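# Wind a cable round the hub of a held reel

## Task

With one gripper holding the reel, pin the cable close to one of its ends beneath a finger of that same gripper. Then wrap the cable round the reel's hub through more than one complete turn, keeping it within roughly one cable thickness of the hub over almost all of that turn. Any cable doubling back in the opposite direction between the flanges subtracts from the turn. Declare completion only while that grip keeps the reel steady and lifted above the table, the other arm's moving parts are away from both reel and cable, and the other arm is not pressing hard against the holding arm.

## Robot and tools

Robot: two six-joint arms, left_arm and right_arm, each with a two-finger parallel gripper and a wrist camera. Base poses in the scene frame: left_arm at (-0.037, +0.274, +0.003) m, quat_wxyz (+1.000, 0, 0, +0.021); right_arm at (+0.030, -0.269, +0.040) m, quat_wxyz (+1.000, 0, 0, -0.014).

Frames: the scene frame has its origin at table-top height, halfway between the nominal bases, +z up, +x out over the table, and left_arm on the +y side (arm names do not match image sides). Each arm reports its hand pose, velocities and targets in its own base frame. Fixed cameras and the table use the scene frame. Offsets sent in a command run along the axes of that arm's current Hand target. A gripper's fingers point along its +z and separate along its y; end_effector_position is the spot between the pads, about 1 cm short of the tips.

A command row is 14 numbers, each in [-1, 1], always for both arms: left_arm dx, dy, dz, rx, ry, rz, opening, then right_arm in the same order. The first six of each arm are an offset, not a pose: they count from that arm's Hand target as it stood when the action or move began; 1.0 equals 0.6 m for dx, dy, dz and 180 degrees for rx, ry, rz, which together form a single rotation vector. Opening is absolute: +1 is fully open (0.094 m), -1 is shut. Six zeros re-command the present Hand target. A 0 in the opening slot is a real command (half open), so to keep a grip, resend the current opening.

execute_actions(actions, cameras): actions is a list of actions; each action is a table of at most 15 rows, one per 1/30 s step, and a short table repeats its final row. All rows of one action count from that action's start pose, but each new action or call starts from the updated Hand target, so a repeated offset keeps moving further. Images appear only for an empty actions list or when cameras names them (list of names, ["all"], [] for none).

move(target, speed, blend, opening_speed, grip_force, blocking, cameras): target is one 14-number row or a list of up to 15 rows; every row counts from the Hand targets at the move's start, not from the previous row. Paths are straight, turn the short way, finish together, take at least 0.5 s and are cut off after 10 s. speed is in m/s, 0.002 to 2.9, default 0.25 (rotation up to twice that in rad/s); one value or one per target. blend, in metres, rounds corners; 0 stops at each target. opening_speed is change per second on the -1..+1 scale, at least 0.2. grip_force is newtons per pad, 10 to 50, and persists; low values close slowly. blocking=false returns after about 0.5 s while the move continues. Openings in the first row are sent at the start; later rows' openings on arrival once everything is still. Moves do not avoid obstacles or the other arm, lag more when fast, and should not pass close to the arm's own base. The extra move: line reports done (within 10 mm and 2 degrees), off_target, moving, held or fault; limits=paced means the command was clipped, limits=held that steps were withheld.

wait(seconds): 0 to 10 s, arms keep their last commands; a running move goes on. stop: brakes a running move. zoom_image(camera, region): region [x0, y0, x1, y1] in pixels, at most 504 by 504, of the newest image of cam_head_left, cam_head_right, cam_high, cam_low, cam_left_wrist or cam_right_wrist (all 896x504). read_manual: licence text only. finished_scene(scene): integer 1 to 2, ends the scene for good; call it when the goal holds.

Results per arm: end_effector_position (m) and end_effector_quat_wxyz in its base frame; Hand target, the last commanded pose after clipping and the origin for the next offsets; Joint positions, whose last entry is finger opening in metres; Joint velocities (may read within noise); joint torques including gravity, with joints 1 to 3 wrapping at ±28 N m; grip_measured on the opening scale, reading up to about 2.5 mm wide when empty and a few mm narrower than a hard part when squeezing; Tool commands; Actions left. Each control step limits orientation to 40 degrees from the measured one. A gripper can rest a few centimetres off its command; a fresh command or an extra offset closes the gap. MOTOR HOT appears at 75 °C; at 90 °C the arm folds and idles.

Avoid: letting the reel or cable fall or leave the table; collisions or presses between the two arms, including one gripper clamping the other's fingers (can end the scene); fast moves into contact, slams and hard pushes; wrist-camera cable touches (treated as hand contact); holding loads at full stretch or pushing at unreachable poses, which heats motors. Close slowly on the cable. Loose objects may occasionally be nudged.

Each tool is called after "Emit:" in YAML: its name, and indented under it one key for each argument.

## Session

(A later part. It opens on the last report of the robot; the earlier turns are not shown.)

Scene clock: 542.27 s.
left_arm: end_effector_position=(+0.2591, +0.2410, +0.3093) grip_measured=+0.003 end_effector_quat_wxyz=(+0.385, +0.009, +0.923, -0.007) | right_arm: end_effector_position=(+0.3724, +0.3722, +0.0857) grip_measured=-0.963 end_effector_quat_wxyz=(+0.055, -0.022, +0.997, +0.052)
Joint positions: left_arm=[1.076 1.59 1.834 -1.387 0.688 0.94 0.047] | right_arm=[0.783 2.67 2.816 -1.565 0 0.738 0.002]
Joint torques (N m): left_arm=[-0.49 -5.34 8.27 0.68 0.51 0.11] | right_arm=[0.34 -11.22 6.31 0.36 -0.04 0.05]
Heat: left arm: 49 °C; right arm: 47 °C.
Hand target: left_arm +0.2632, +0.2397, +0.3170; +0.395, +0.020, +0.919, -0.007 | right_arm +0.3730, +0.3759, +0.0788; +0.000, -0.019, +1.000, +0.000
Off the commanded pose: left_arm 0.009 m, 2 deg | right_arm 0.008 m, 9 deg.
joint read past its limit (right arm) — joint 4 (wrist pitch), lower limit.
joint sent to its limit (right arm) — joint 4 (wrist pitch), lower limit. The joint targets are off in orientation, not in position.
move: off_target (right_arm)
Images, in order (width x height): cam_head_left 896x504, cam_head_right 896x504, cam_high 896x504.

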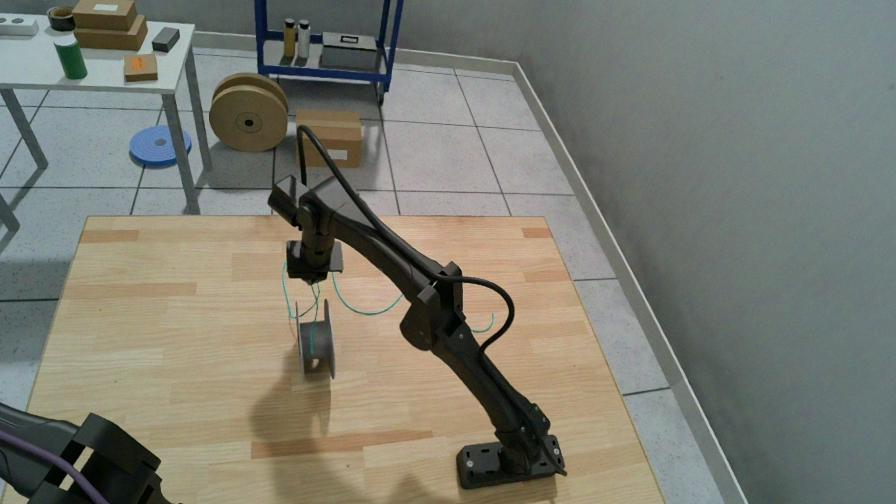

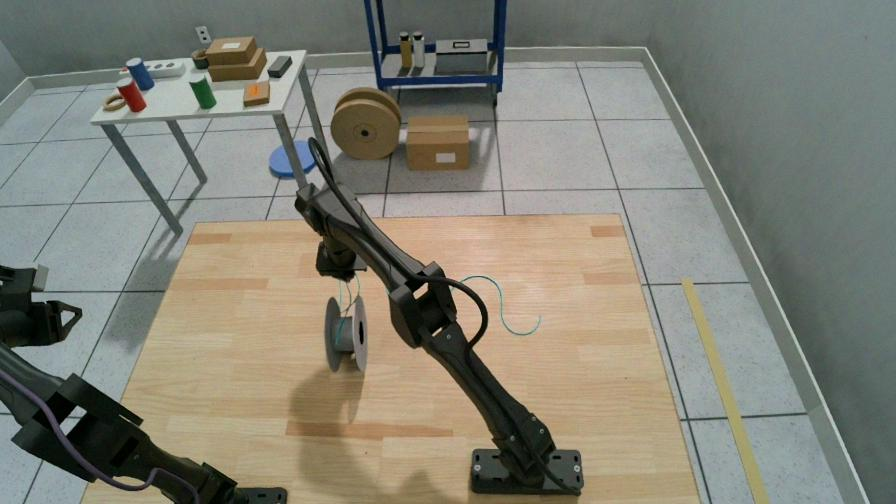

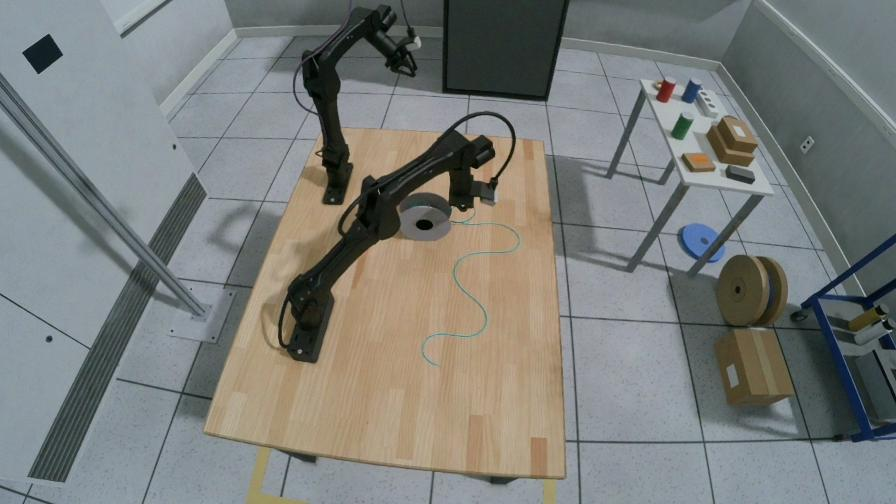

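Emit:
move:
  target:
    - [0,0,0,0,0,0,0,0,0.013,0.0,0,0,0.045,-1]
  speed: 0.1
  cameras: ["cam_high","cam_head_right","cam_head_left"]

Emit:
zoom_image:
  camera: "cam_head_right"
  region: [310, 270, 380, 370]

Emit:
zoom_image:
  camera: "cam_head_left"
  region: [270, 270, 350, 370]

Emit:
zoom_image:
  camera: "cam_high"
  region: [390, 170, 470, 240]

Scene clock: 550.87 s.
left_arm: end_effector_position=(+0.2591, +0.2410, +0.3093) grip_measured=+0.003 end_effector_quat_wxyz=(+0.385, +0.009, +0.923, -0.007) | right_arm: end_effector_position=(+0.3713, +0.3774, +0.0846) grip_measured=-0.963 end_effector_quat_wxyz=(+0.053, +0.049, +0.996, +0.060)
Joint positions: left_arm=[1.076 1.59 1.834 -1.387 0.688 0.94 0.047] | right_arm=[0.791 2.685 2.838 -1.565 0 0.89 0.002]
Joint torques (N m): left_arm=[-0.49 -5.34 8.28 0.68 0.51 0.12] | right_arm=[0.58 -10.77 7.47 0.36 -0.04 0.14]
Heat: left arm: 49 °C; right arm: 47 °C.
Hand target: left_arm +0.2632, +0.2397, +0.3170; +0.395, +0.020, +0.919, -0.007 | right_arm +0.3727, +0.3837, +0.0788; +0.000, +0.051, +0.999, +0.000
Off the commanded pose: left_arm 0.009 m, 2 deg | right_arm 0.009 m, 9 deg.
elbow stopped short (right arm): the move would have taken joint 3 (elbow) straighter than the controller allows.
joint read past its limit (right arm) — joint 4 (wrist pitch), lower limit.
move: off_target (right_arm)
Images, in order (width x height): cam_head_left 896x504, cam_head_right 896x504, cam_high 896x504.

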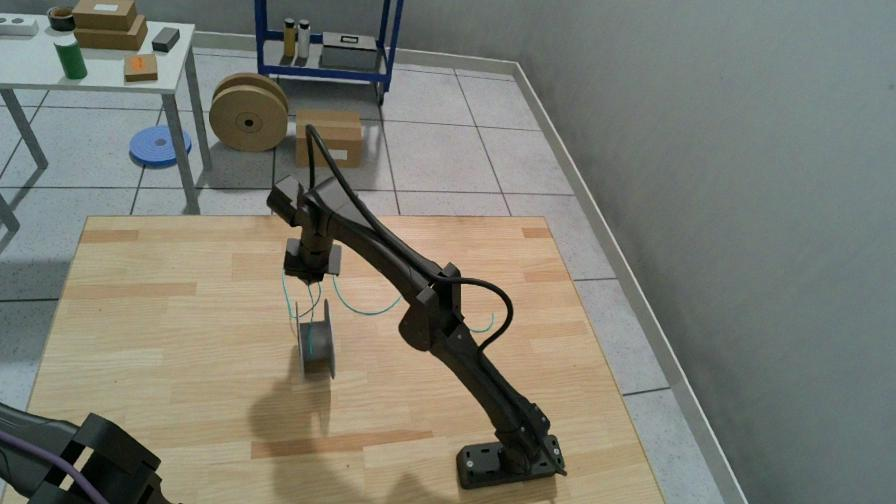

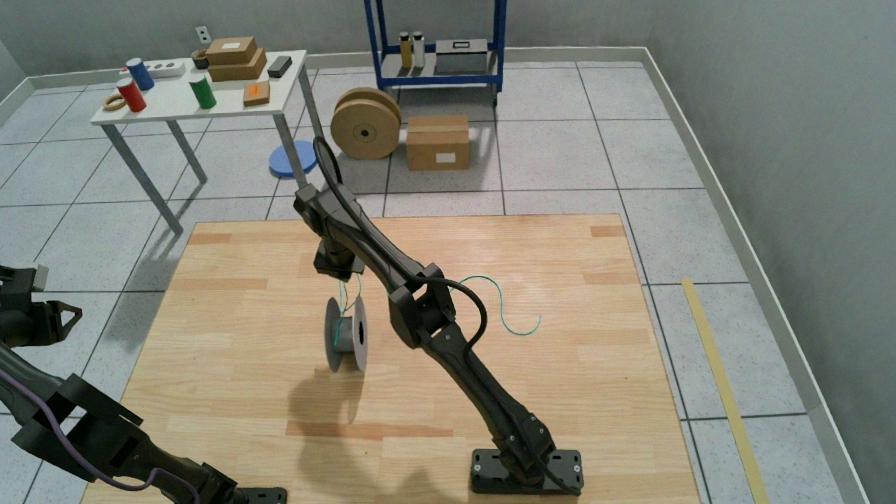

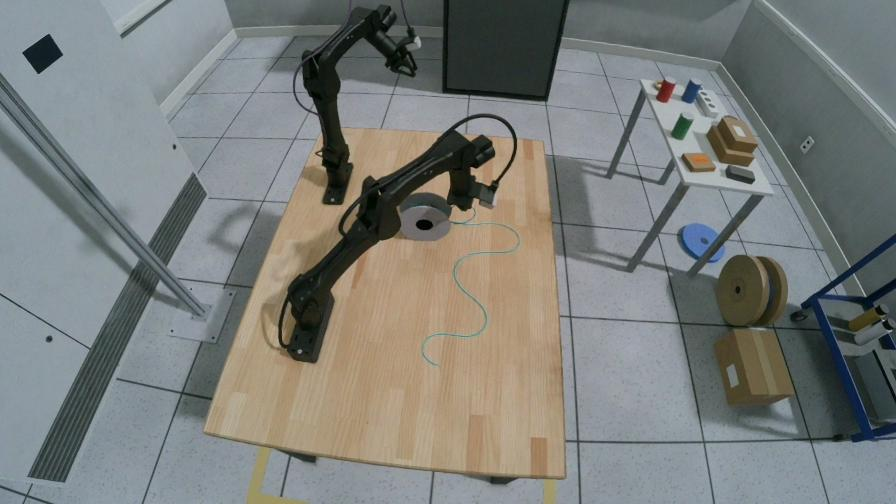

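Scaled by 5.040 from the camera's 896x504 image, which has a finer 1280x720 frame.

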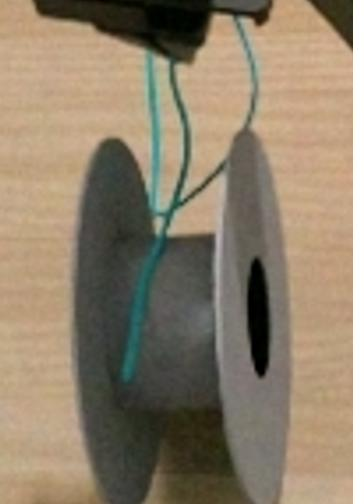

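Scaled by 5.040 from the camera's 896x504 image, which has a finer 1280x720 frame.

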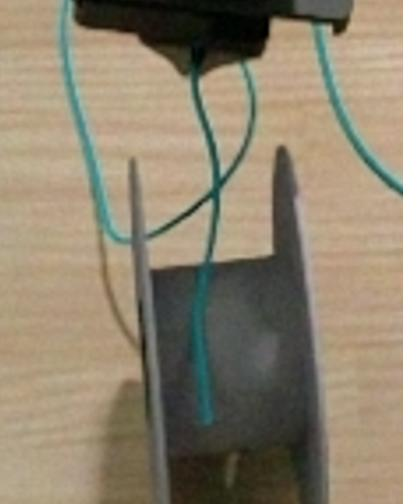

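Scaled by 6.300 from the camera's 896x504 image, which has a finer 1280x720 frame.

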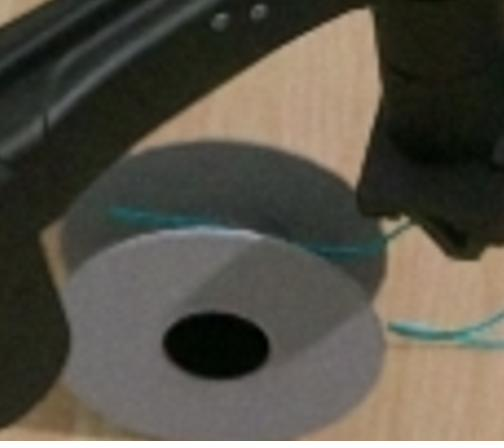

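Emit:
move:
  target:
    - [0,0,0,0,0,0,0,0,0.005,0.0,0,0,0.06,-1]
  speed: 0.1
  cameras: ["cam_high","cam_head_right","cam_head_left"]

Emit:
zoom_image:
  camera: "cam_head_right"
  region: [310, 270, 380, 370]

Emit:
zoom_image:
  camera: "cam_head_left"
  region: [270, 270, 350, 370]

Emit:
zoom_image:
  camera: "cam_high"
  region: [390, 170, 470, 240]

Scene clock: 557.00 s.
left_arm: end_effector_position=(+0.2591, +0.2410, +0.3093) grip_measured=+0.003 end_effector_quat_wxyz=(+0.385, +0.009, +0.923, -0.007) | right_arm: end_effector_position=(+0.3701, +0.3787, +0.0846) grip_measured=-0.963 end_effector_quat_wxyz=(+0.047, +0.142, +0.987, +0.065)
Joint positions: left_arm=[1.076 1.59 1.834 -1.387 0.688 0.94 0.047] | right_arm=[0.795 2.685 2.838 -1.565 0 1.082 0.002]
Joint torques (N m): left_arm=[-0.5 -5.34 8.27 0.68 0.51 0.12] | right_arm=[0.64 -10.81 7.47 0.51 -0.06 0.06]
Heat: left arm: 49 °C; right arm: 46 °C.
Hand target: left_arm +0.2632, +0.2397, +0.3170; +0.395, +0.020, +0.919, -0.007 | right_arm +0.3730, +0.3866, +0.0788; +0.000, +0.145, +0.989, +0.000
Off the commanded pose: left_arm 0.009 m, 2 deg | right_arm 0.010 m, 9 deg.
elbow stopped short (right arm): the move would have taken joint 3 (elbow) straighter than the controller allows.
joint read past its limit (right arm) — joint 4 (wrist pitch), lower limit.
move: off_target (right_arm)
Images, in order (width x height): cam_head_left 896x504, cam_head_right 896x504, cam_high 896x504.

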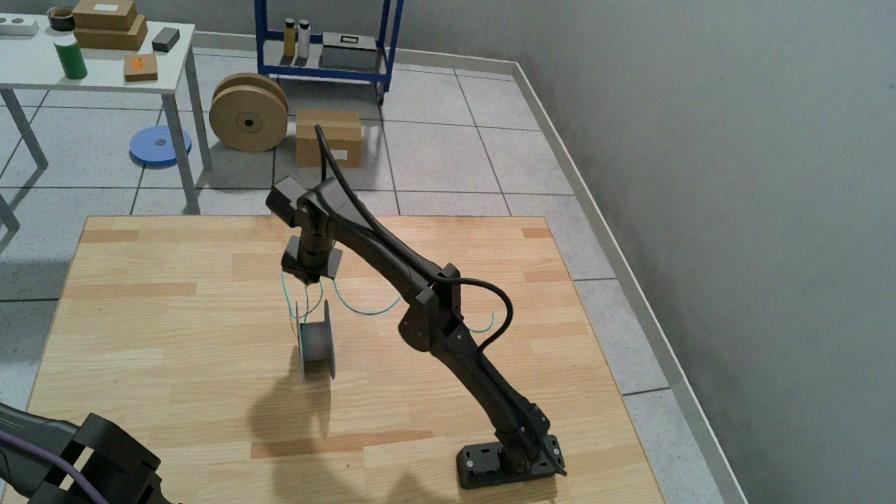

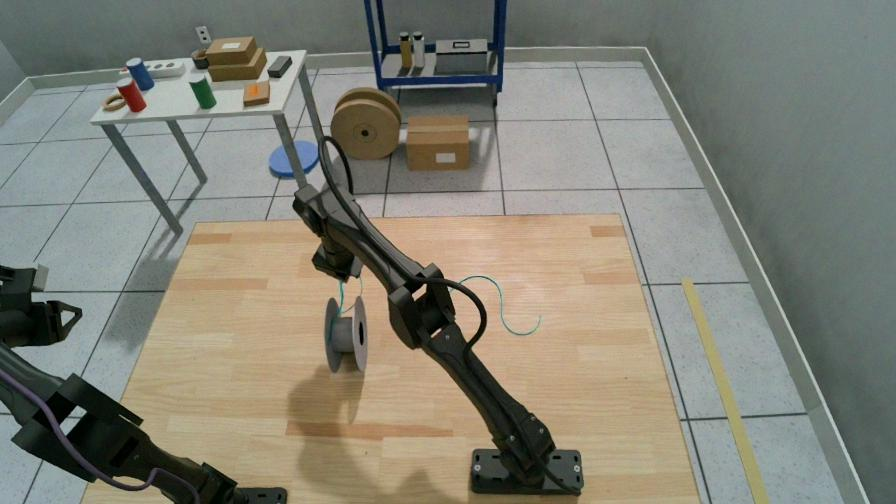

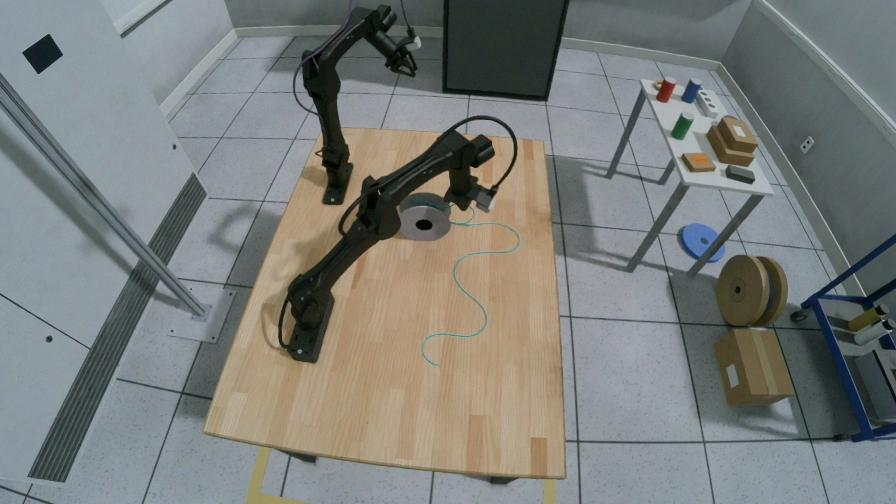

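Scaled by 5.040 from the camera's 896x504 image, which has a finer 1280x720 frame.

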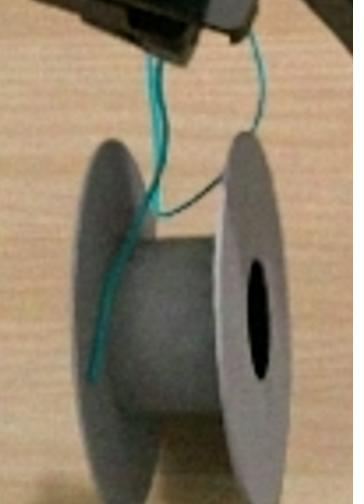

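Scaled by 5.040 from the camera's 896x504 image, which has a finer 1280x720 frame.

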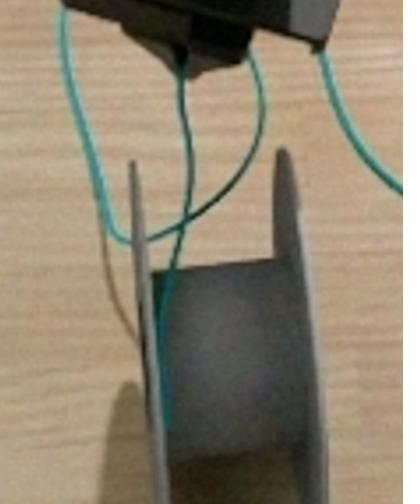

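Scaled by 6.300 from the camera's 896x504 image, which has a finer 1280x720 frame.

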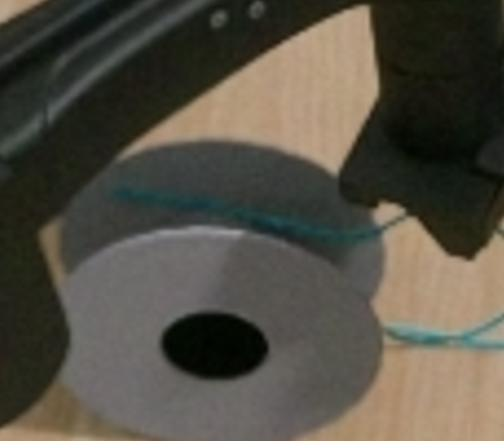

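Emit:
move:
  target:
    - [0.1367,-0.6878,0.0953,0,0.025,0,0.0,0,0,0,0,0,0,-1]
  speed: 0.2
  cameras: ["cam_left_wrist","cam_head_right","cam_low","cam_high"]

Scene clock: 577.17 s.
left_arm: end_effector_position=(+0.2258, -0.1688, +0.2052) grip_measured=+0.003 end_effector_quat_wxyz=(+0.343, +0.030, +0.939, -0.003) | right_arm: end_effector_position=(+0.3701, +0.3787, +0.0846) grip_measured=-0.963 end_effector_quat_wxyz=(+0.047, +0.143, +0.987, +0.065)
Joint positions: left_arm=[-0.987 1.175 1.11 -1.049 -0.551 -0.793 0.047] | right_arm=[0.795 2.685 2.838 -1.565 0 1.083 0.002]
Joint torques (N m): left_arm=[-0.58 -2.51 9.11 0.83 -0.54 -0.13] | right_arm=[0.7 -10.85 7.45 0.47 -0.04 0.1]
Heat: left arm: 49 °C; right arm: 45 °C.
Hand target: left_arm +0.2307, -0.1717, +0.2173; +0.358, +0.020, +0.933, -0.006 | right_arm +0.3730, +0.3866, +0.0788; +0.000, +0.145, +0.989, +0.000
Off the commanded pose: left_arm 0.013 m, 2 deg | right_arm 0.010 m, 9 deg.
elbow stopped short (right arm): the move would have taken joint 3 (elbow) straighter than the controller allows.
joint read past its limit (right arm) — joint 4 (wrist pitch), lower limit.
move: off_target (left_arm, right_arm)
camera_calibration:
cam_left_wrist: T_world_to_cam=[[-0.0476057, -0.998146, -0.037934, -0.150294], [-0.963546, 0.055899, -0.261639, 0.315968], [0.263274, 0.0240957, -0.96442, 0.236738], [0, 0, 0, 1]] pos_world=[0.234968, -0.173382, 0.305284]
Images, in order (width x height): cam_head_right 896x504, cam_high 896x504, cam_low 896x504, cam_left_wrist 896x504.

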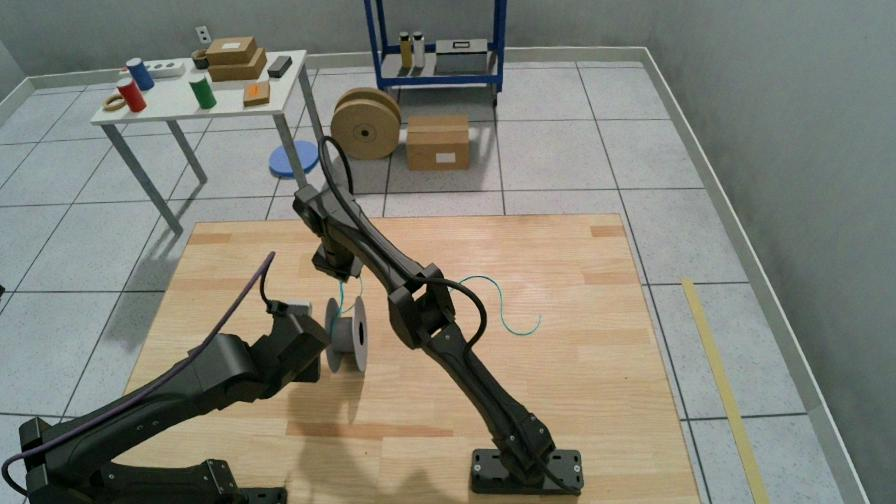

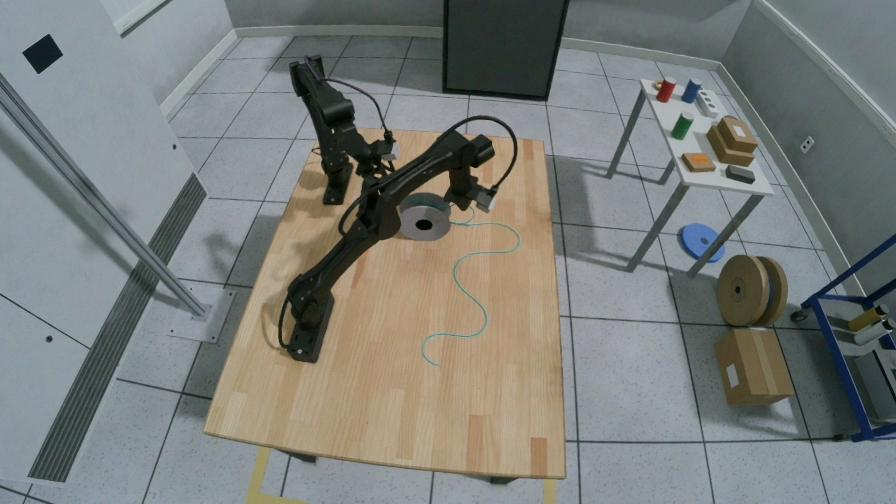

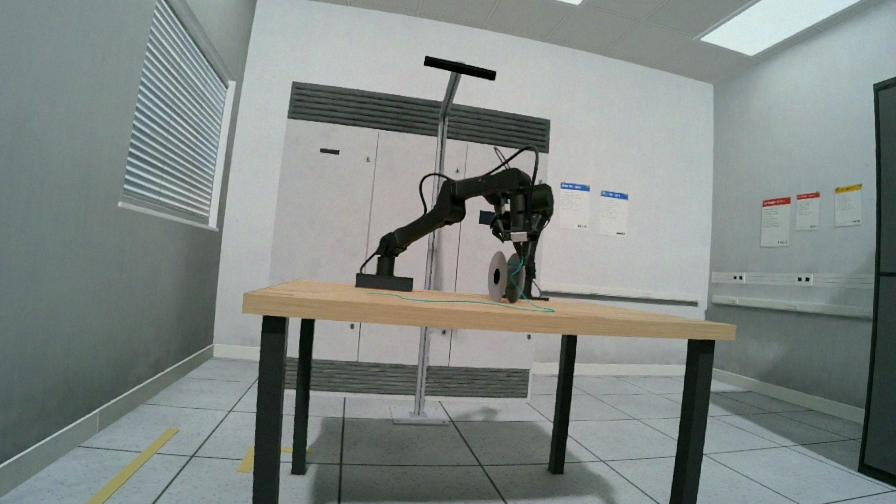

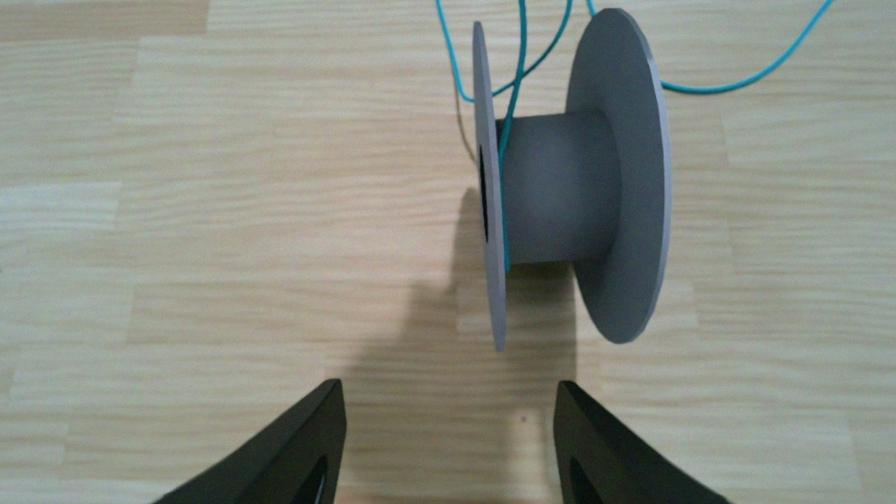

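Emit:
move:
  target:
    - [0.009,-0.031,0.085,0,0,0,0.0,0,0,0,0,0,0,-1]
  speed: 0.12
  cameras: ["cam_left_wrist","cam_head_right","cam_high"]

Scene clock: 609.00 s.
left_arm: end_effector_position=(+0.2564, -0.1913, +0.1760) grip_measured=+0.003 end_effector_quat_wxyz=(+0.352, +0.022, +0.936, -0.007) | right_arm: end_effector_position=(+0.3701, +0.3787, +0.0846) grip_measured=-0.963 end_effector_quat_wxyz=(+0.047, +0.143, +0.987, +0.065)
Joint positions: left_arm=[-0.939 1.286 1.05 -0.835 -0.541 -0.75 0.047] | right_arm=[0.795 2.685 2.838 -1.565 0 1.083 0.002]
Joint torques (N m): left_arm=[0.43 -4.03 5.79 1.12 -0.34 0.05] | right_arm=[0.5 -10.81 7.49 0.5 -0.03 0.13]
Heat: left arm: 50 °C; right arm: 44 °C.
Hand target: left_arm +0.2600, -0.1914, +0.1755; +0.358, +0.020, +0.933, -0.006 | right_arm +0.3730, +0.3866, +0.0788; +0.000, +0.145, +0.989, +0.000
Off the commanded pose: left_arm 0.004 m, 1 deg | right_arm 0.010 m, 9 deg.
elbow stopped short (right arm): the move would have taken joint 3 (elbow) straighter than the controller allows.
joint read past its limit (right arm) — joint 4 (wrist pitch), lower limit.
move: off_target (right_arm)
camera_calibration:
cam_left_wrist: T_world_to_cam=[[-0.0355837, -0.999047, -0.0252911, -0.177892], [-0.958889, 0.041261, -0.280766, 0.338445], [0.281541, 0.0142607, -0.959443, 0.193586], [0, 0, 0, 1]] pos_world=[0.263699, -0.194448, 0.27626]
Images, in order (width x height): cam_head_right 896x504, cam_high 896x504, cam_left_wrist 896x504.

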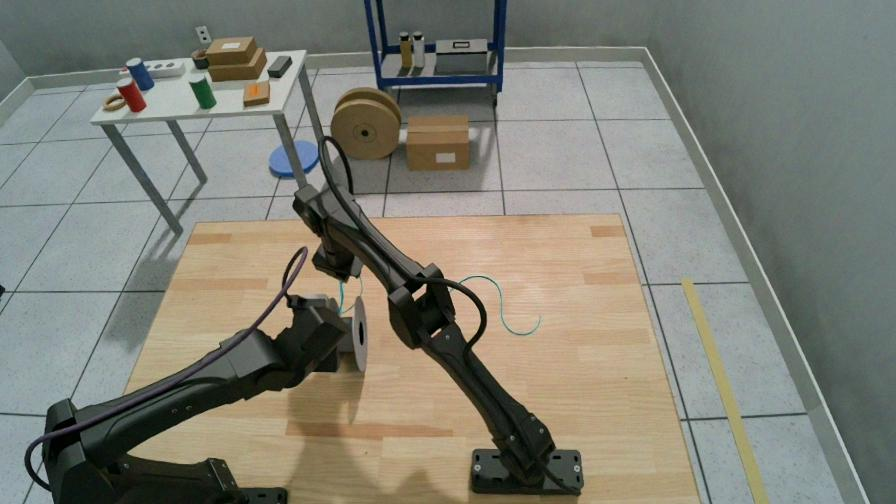

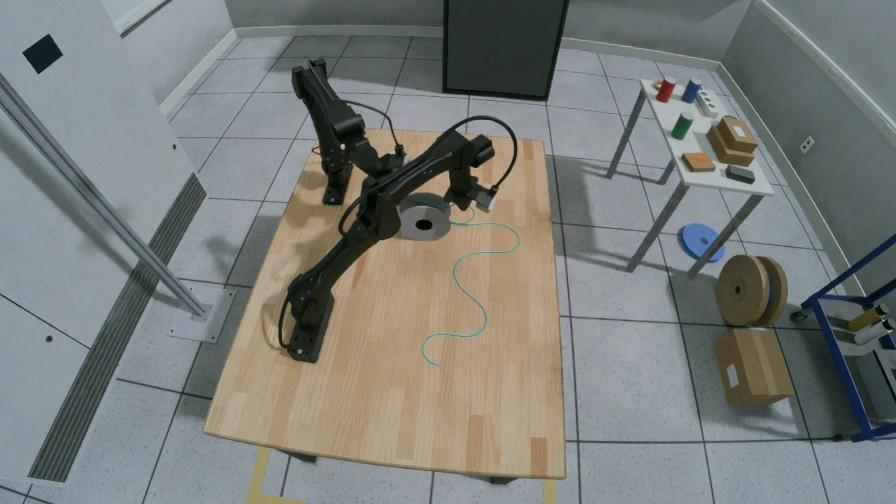

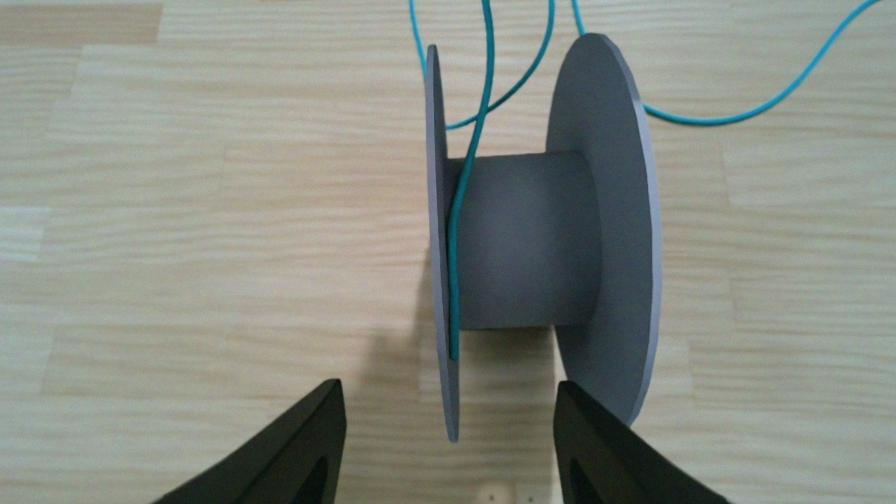

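Emit:
move:
  target:
    - [0.015,0.0,0.06,0,0,0,0.0,0,0,0,0,0,0,-1]
  speed: 0.1
  cameras: ["cam_left_wrist","cam_head_right","cam_high"]

Scene clock: 619.33 s.
left_arm: end_effector_position=(+0.2742, -0.1924, +0.1444) grip_measured=+0.003 end_effector_quat_wxyz=(+0.353, +0.021, +0.935, -0.008) | right_arm: end_effector_position=(+0.3701, +0.3787, +0.0846) grip_measured=-0.963 end_effector_quat_wxyz=(+0.047, +0.143, +0.987, +0.065)
Joint positions: left_arm=[-0.883 1.332 0.953 -0.659 -0.514 -0.694 0.047] | right_arm=[0.795 2.685 2.838 -1.565 0 1.083 0.002]
Joint torques (N m): left_arm=[0.39 -4.25 5.72 1.18 -0.32 0.08] | right_arm=[0.49 -10.84 7.56 0.5 -0.06 0.1]
Heat: left arm: 48 °C; right arm: 44 °C.
Hand target: left_arm +0.2774, -0.1922, +0.1429; +0.358, +0.020, +0.933, -0.007 | right_arm +0.3730, +0.3866, +0.0788; +0.000, +0.145, +0.989, +0.000
Off the commanded pose: left_arm 0.004 m, 1 deg | right_arm 0.010 m, 9 deg.
elbow stopped short (right arm): the move would have taken joint 3 (elbow) straighter than the controller allows.
joint read past its limit (right arm) — joint 4 (wrist pitch), lower limit.
move: off_target (right_arm)
camera_calibration:
cam_left_wrist: T_world_to_cam=[[-0.0346567, -0.999143, -0.0226255, -0.17969], [-0.958252, 0.0396505, -0.283161, 0.346465], [0.283815, 0.0118676, -0.958806, 0.15709], [0, 0, 0, 1]] pos_world=[0.281189, -0.195138, 0.244658]
Images, in order (width x height): cam_head_right 896x504, cam_high 896x504, cam_left_wrist 896x504.

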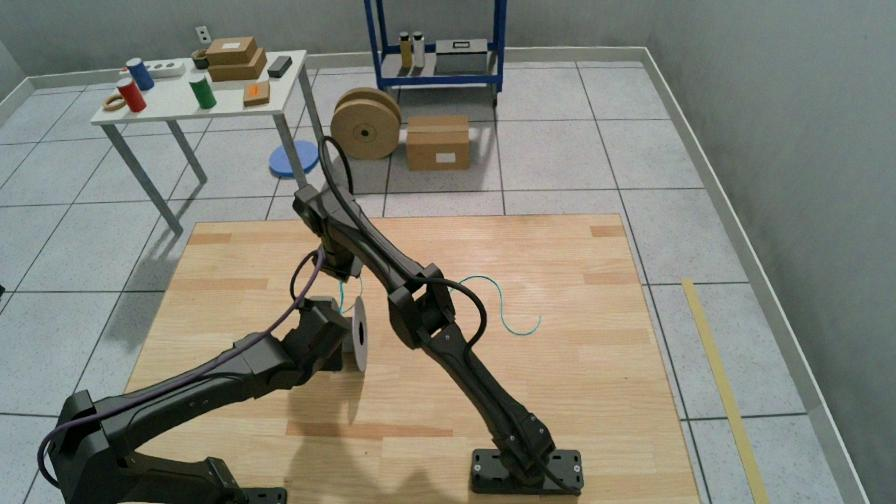

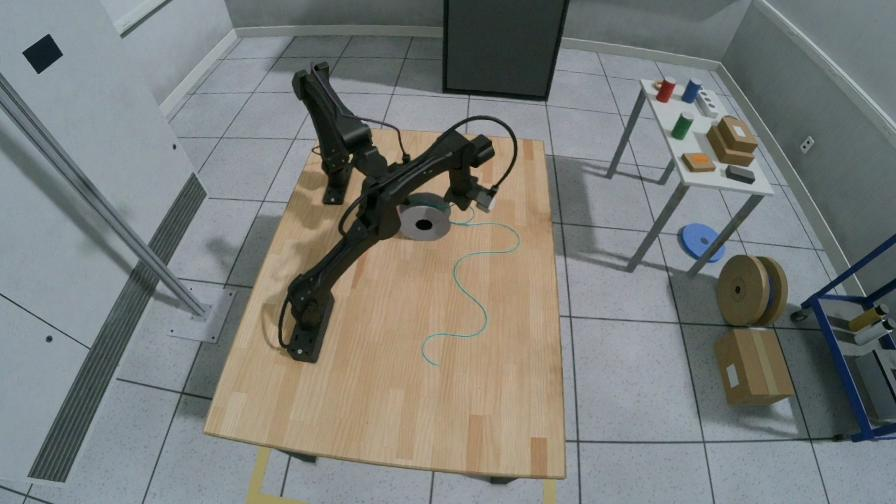

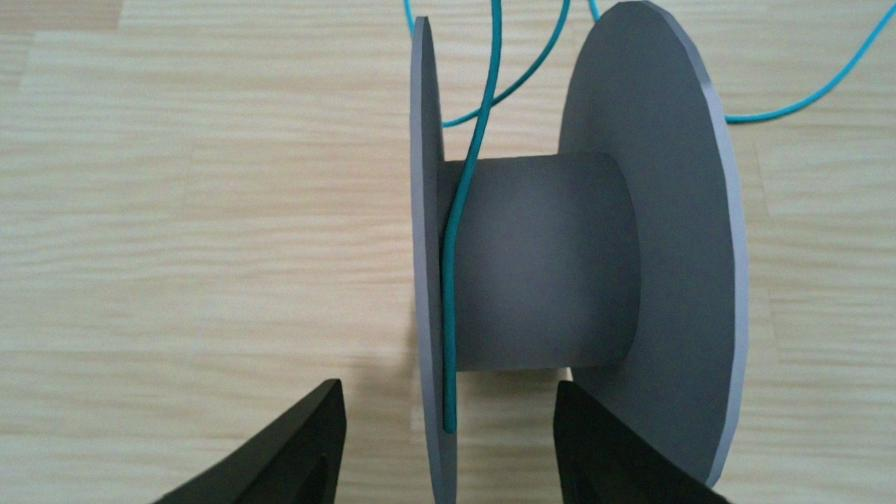

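Emit:
move:
  target:
    - [0.006,0.008,0.028,0,0,0,0.0,0,0,0,0,0,0,-1]
  speed: 0.08
  cameras: ["cam_left_wrist"]

Scene clock: 627.60 s.
left_arm: end_effector_position=(+0.2831, -0.1881, +0.1301) grip_measured=+0.003 end_effector_quat_wxyz=(+0.354, +0.021, +0.935, -0.008) | right_arm: end_effector_position=(+0.3701, +0.3787, +0.0846) grip_measured=-0.963 end_effector_quat_wxyz=(+0.047, +0.143, +0.987, +0.065)
Joint positions: left_arm=[-0.844 1.348 0.904 -0.574 -0.494 -0.656 0.047] | right_arm=[0.795 2.685 2.838 -1.565 0 1.083 0.002]
Joint torques (N m): left_arm=[0.38 -4.25 5.63 1.2 -0.31 0.08] | right_arm=[0.51 -10.82 7.5 0.49 -0.03 0.11]
Heat: left arm: 48 °C; right arm: 44 °C.
Hand target: left_arm +0.2861, -0.1877, +0.1279; +0.358, +0.020, +0.933, -0.007 | right_arm +0.3730, +0.3866, +0.0788; +0.000, +0.145, +0.989, +0.000
Off the commanded pose: left_arm 0.004 m, 1 deg | right_arm 0.010 m, 9 deg.
elbow stopped short (right arm): the move would have taken joint 3 (elbow) straighter than the controller allows.
joint read past its limit (right arm) — joint 4 (wrist pitch), lower limit.
move: off_target (right_arm)
camera_calibration:
cam_left_wrist: T_world_to_cam=[[-0.0342399, -0.999182, -0.0215096, -0.17579], [-0.957944, 0.0389469, -0.2843, 0.350808], [0.284905, 0.0108706, -0.958494, 0.140224], [0, 0, 0, 1]] pos_world=[0.290085, -0.190833, 0.230357]
Images, in order (width x height): cam_left_wrist 896x504.

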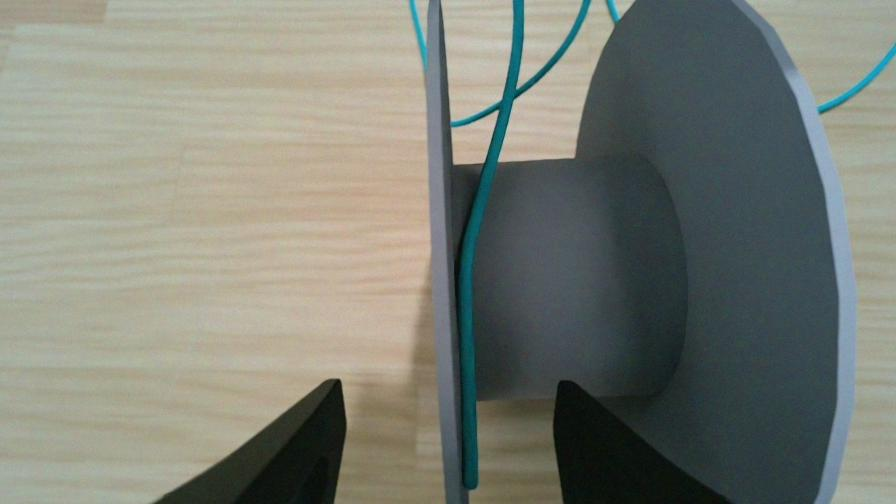

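Emit:
move:
  target:
    - [0,0,0,0,0,0,-1,0,0,0,0,0,0,-1]
  opening_speed: 0.6
  cameras: ["cam_left_wrist"]

Scene clock: 631.60 s.
left_arm: end_effector_position=(+0.2842, -0.1899, +0.1311) grip_measured=-0.876 end_effector_quat_wxyz=(+0.356, +0.020, +0.934, -0.012) | right_arm: end_effector_position=(+0.3702, +0.3789, +0.0846) grip_measured=-0.963 end_effector_quat_wxyz=(+0.047, +0.143, +0.986, +0.065)
Joint positions: left_arm=[-0.844 1.348 0.904 -0.565 -0.492 -0.656 0.006] | right_arm=[0.795 2.685 2.838 -1.564 0 1.083 0.002]
Joint torques (N m): left_arm=[0.36 -4.27 5.64 1.14 -0.33 0.08] | right_arm=[0.61 -10.86 7.58 0.47 -0.06 0.09]
Heat: left arm: 47 °C; right arm: 44 °C.
Hand target: left_arm +0.2861, -0.1877, +0.1279; +0.358, +0.020, +0.933, -0.006 | right_arm +0.3731, +0.3866, +0.0788; +0.000, +0.145, +0.989, +0.000
Off the commanded pose: left_arm 0.004 m, 1 deg | right_arm 0.010 m, 9 deg.
elbow stopped short (right arm): the move would have taken joint 3 (elbow) straighter than the controller allows.
joint read past its limit (right arm) — joint 4 (wrist pitch), lower limit.
move: off_target (right_arm)
camera_calibration:
cam_left_wrist: T_world_to_cam=[[-0.0353676, -0.99929, -0.0129824, -0.178274], [-0.956428, 0.0376122, -0.289535, 0.352125], [0.289818, 0.00217655, -0.957079, 0.137731], [0, 0, 0, 1]] pos_world=[0.29056, -0.191692, 0.231458]
Images, in order (width x height): cam_left_wrist 896x504.

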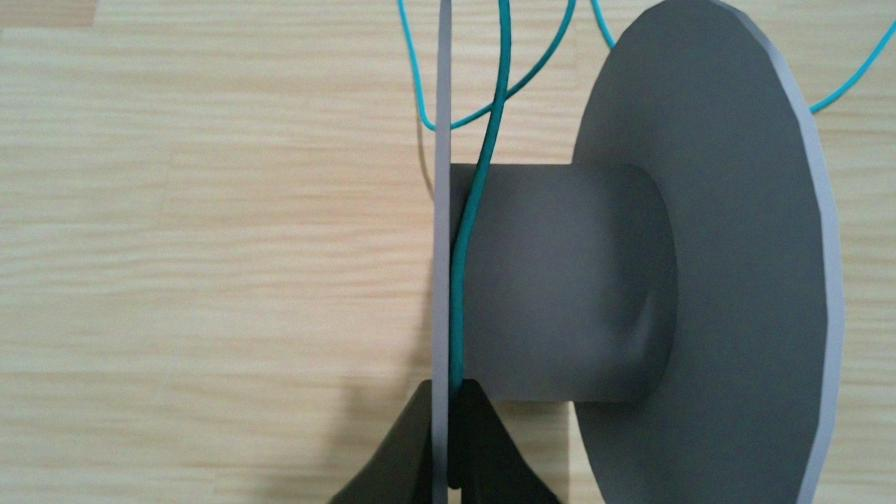

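Emit:
move:
  target:
    - [0,0,0,0,0,0,-1,0,0,0,0,0,0,-0.5]
  opening_speed: 0.4
  cameras: ["cam_left_wrist","cam_right_wrist"]

Scene clock: 636.70 s.
left_arm: end_effector_position=(+0.2842, -0.1899, +0.1311) grip_measured=-0.876 end_effector_quat_wxyz=(+0.356, +0.020, +0.934, -0.012) | right_arm: end_effector_position=(+0.3703, +0.3789, +0.0846) grip_measured=-0.501 end_effector_quat_wxyz=(+0.047, +0.143, +0.986, +0.065)
Joint positions: left_arm=[-0.844 1.348 0.904 -0.565 -0.492 -0.656 0.006] | right_arm=[0.795 2.685 2.838 -1.564 0 1.083 0.023]
Joint torques (N m): left_arm=[0.38 -4.26 5.63 1.14 -0.32 0.08] | right_arm=[0.46 -10.85 7.53 0.48 -0.06 0.1]
Heat: left arm: 47 °C; right arm: 44 °C.
Hand target: left_arm +0.2861, -0.1877, +0.1279; +0.358, +0.020, +0.933, -0.006 | right_arm +0.3730, +0.3866, +0.0788; +0.000, +0.145, +0.989, +0.000
Off the commanded pose: left_arm 0.004 m, 1 deg | right_arm 0.010 m, 9 deg.
elbow stopped short (right arm): the move would have taken joint 3 (elbow) straighter than the controller allows.
joint read past its limit (right arm) — joint 4 (wrist pitch), lower limit.
move: off_target (right_arm)
camera_calibration:
cam_left_wrist: T_world_to_cam=[[-0.0353676, -0.99929, -0.0129824, -0.178274], [-0.956428, 0.0376122, -0.289535, 0.352125], [0.289818, 0.00217655, -0.957079, 0.137731], [0, 0, 0, 1]] pos_world=[0.29056, -0.191692, 0.231458]
cam_right_wrist: T_world_to_cam=[[-0.286885, -0.942869, -0.169395, 0.479341], [-0.91329, 0.215826, 0.345428, 0.264394], [-0.289133, 0.253804, -0.92303, 0.180249], [0, 0, 0, 1]] pos_world=[0.431101, 0.349145, 0.156244]
Images, in order (width x height): cam_left_wrist 896x504, cam_right_wrist 896x504.

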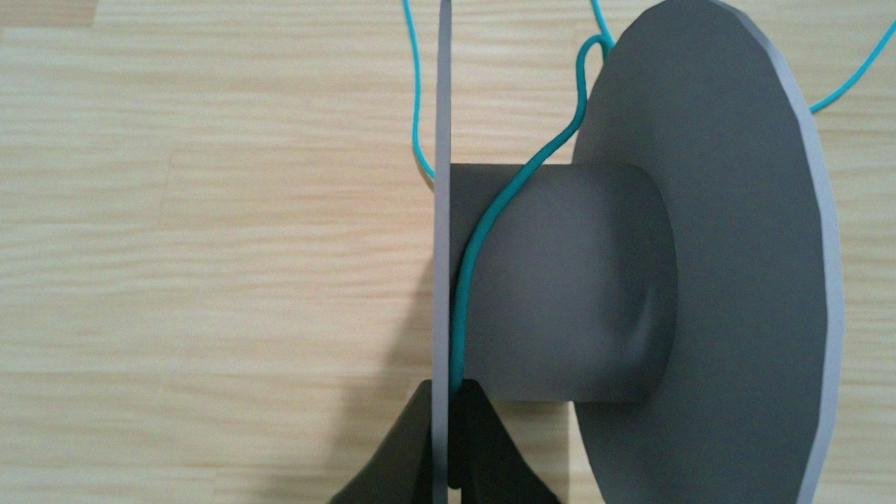

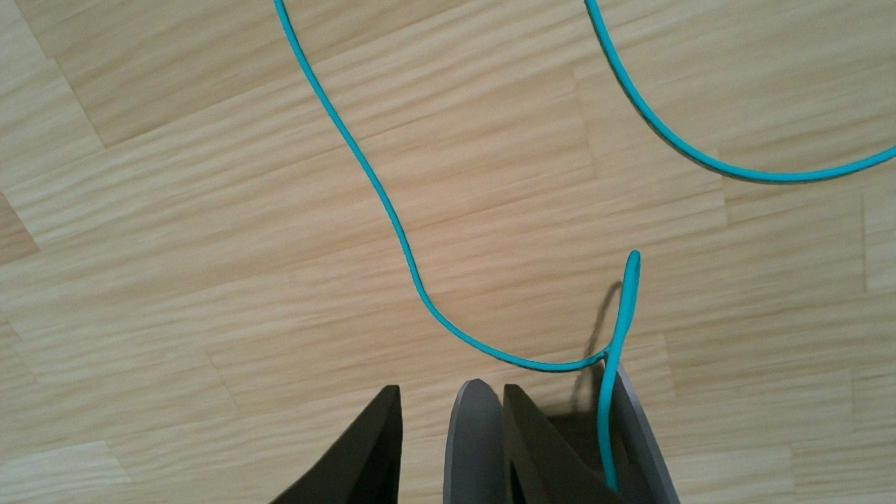

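Emit:
move:
  target:
    - [0,0,0,0,0,0,-1,0,0,-0.2,0,0,0,-0.5]
  speed: 0.15
  cameras: ["cam_left_wrist","cam_head_right","cam_low"]

Scene clock: 641.67 s.
left_arm: end_effector_position=(+0.2842, -0.1899, +0.1311) grip_measured=-0.876 end_effector_quat_wxyz=(+0.356, +0.020, +0.934, -0.012) | right_arm: end_effector_position=(+0.3726, +0.3813, +0.1667) grip_measured=-0.501 end_effector_quat_wxyz=(+0.099, +0.142, +0.976, +0.135)
Joint positions: left_arm=[-0.844 1.348 0.904 -0.565 -0.492 -0.656 0.006] | right_arm=[0.795 2.532 2.848 -1.551 0 1.083 0.023]
Joint torques (N m): left_arm=[0.38 -4.26 5.63 1.14 -0.32 0.08] | right_arm=[0.59 -16.27 6.57 0.81 -0.04 0.11]
Heat: left arm: 47 °C; right arm: 44 °C.
Hand target: left_arm +0.2861, -0.1877, +0.1279; +0.358, +0.020, +0.933, -0.006 | right_arm +0.3731, +0.3867, +0.1986; +0.000, +0.145, +0.989, +0.000
Off the commanded pose: left_arm 0.004 m, 1 deg | right_arm 0.033 m, 19 deg.
elbow stopped short (right arm): the move would have taken joint 3 (elbow) straighter than the controller allows.
move: off_target (right_arm)
camera_calibration:
cam_left_wrist: T_world_to_cam=[[-0.0353676, -0.99929, -0.0129824, -0.178274], [-0.956428, 0.0376122, -0.289535, 0.352125], [0.289818, 0.00217655, -0.957079, 0.137731], [0, 0, 0, 1]] pos_world=[0.29056, -0.191692, 0.231458]
Images, in order (width x height): cam_head_right 896x504, cam_low 896x504, cam_left_wrist 896x504.

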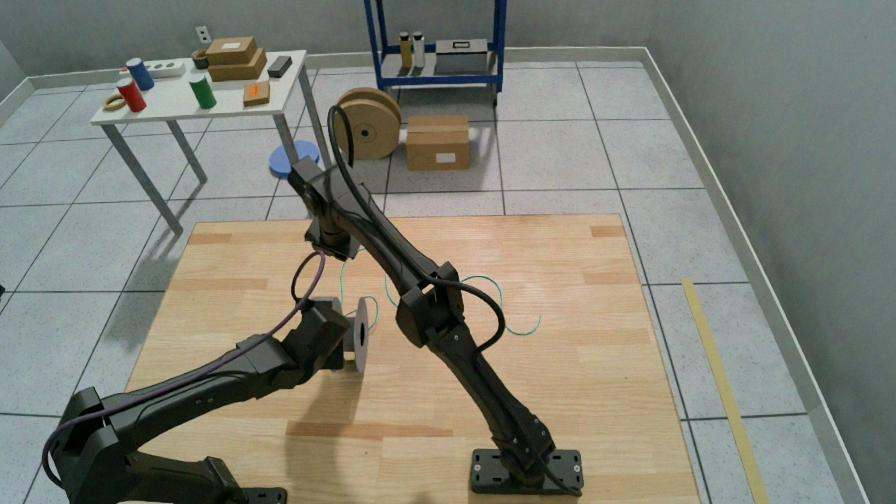

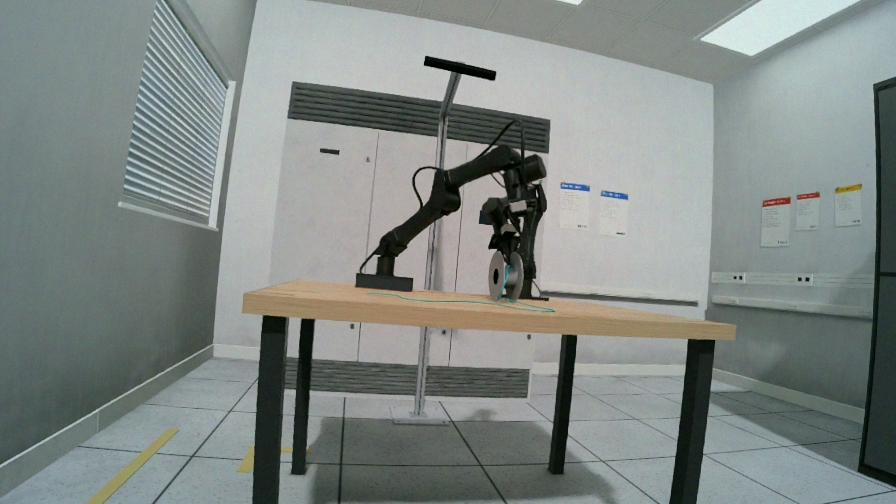

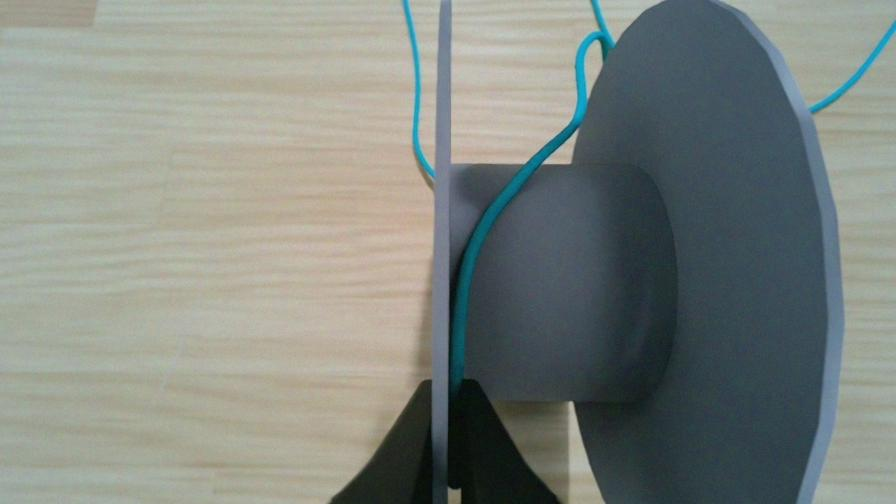

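Emit:
move:
  target:
    - [0,0,0,0,0,0,-1,-0.012,-0.465,-0.03,0,0,0,-0.5]
  speed: 0.25

Scene clock: 647.57 s.
left_arm: end_effector_position=(+0.2842, -0.1899, +0.1311) grip_measured=-0.876 end_effector_quat_wxyz=(+0.356, +0.020, +0.934, -0.012) | right_arm: end_effector_position=(+0.3024, +0.1198, +0.2068) grip_measured=-0.501 end_effector_quat_wxyz=(+0.032, +0.152, +0.988, +0.026)
Joint positions: left_arm=[-0.844 1.348 0.904 -0.565 -0.492 -0.656 0.006] | right_arm=[0.366 1.743 1.817 -1.563 -0.015 0.672 0.023]
Joint torques (N m): left_arm=[0.38 -4.27 5.64 1.14 -0.32 0.08] | right_arm=[0.34 -9.76 5.07 0.19 0.1 -0.09]
Heat: left arm: 47 °C; right arm: 47 °C.
Hand target: left_arm +0.2861, -0.1877, +0.1279; +0.358, +0.020, +0.933, -0.006 | right_arm +0.2999, +0.1173, +0.2169; +0.000, +0.145, +0.989, +0.000
Off the commanded pose: left_arm 0.004 m, 1 deg | right_arm 0.011 m, 5 deg.
joint read past its limit (right arm) — joint 4 (wrist pitch), lower limit.
joint sent to its limit (right arm) — joint 4 (wrist pitch), lower limit. The joint targets are off in orientation, not in position.
move: off_target (right_arm)


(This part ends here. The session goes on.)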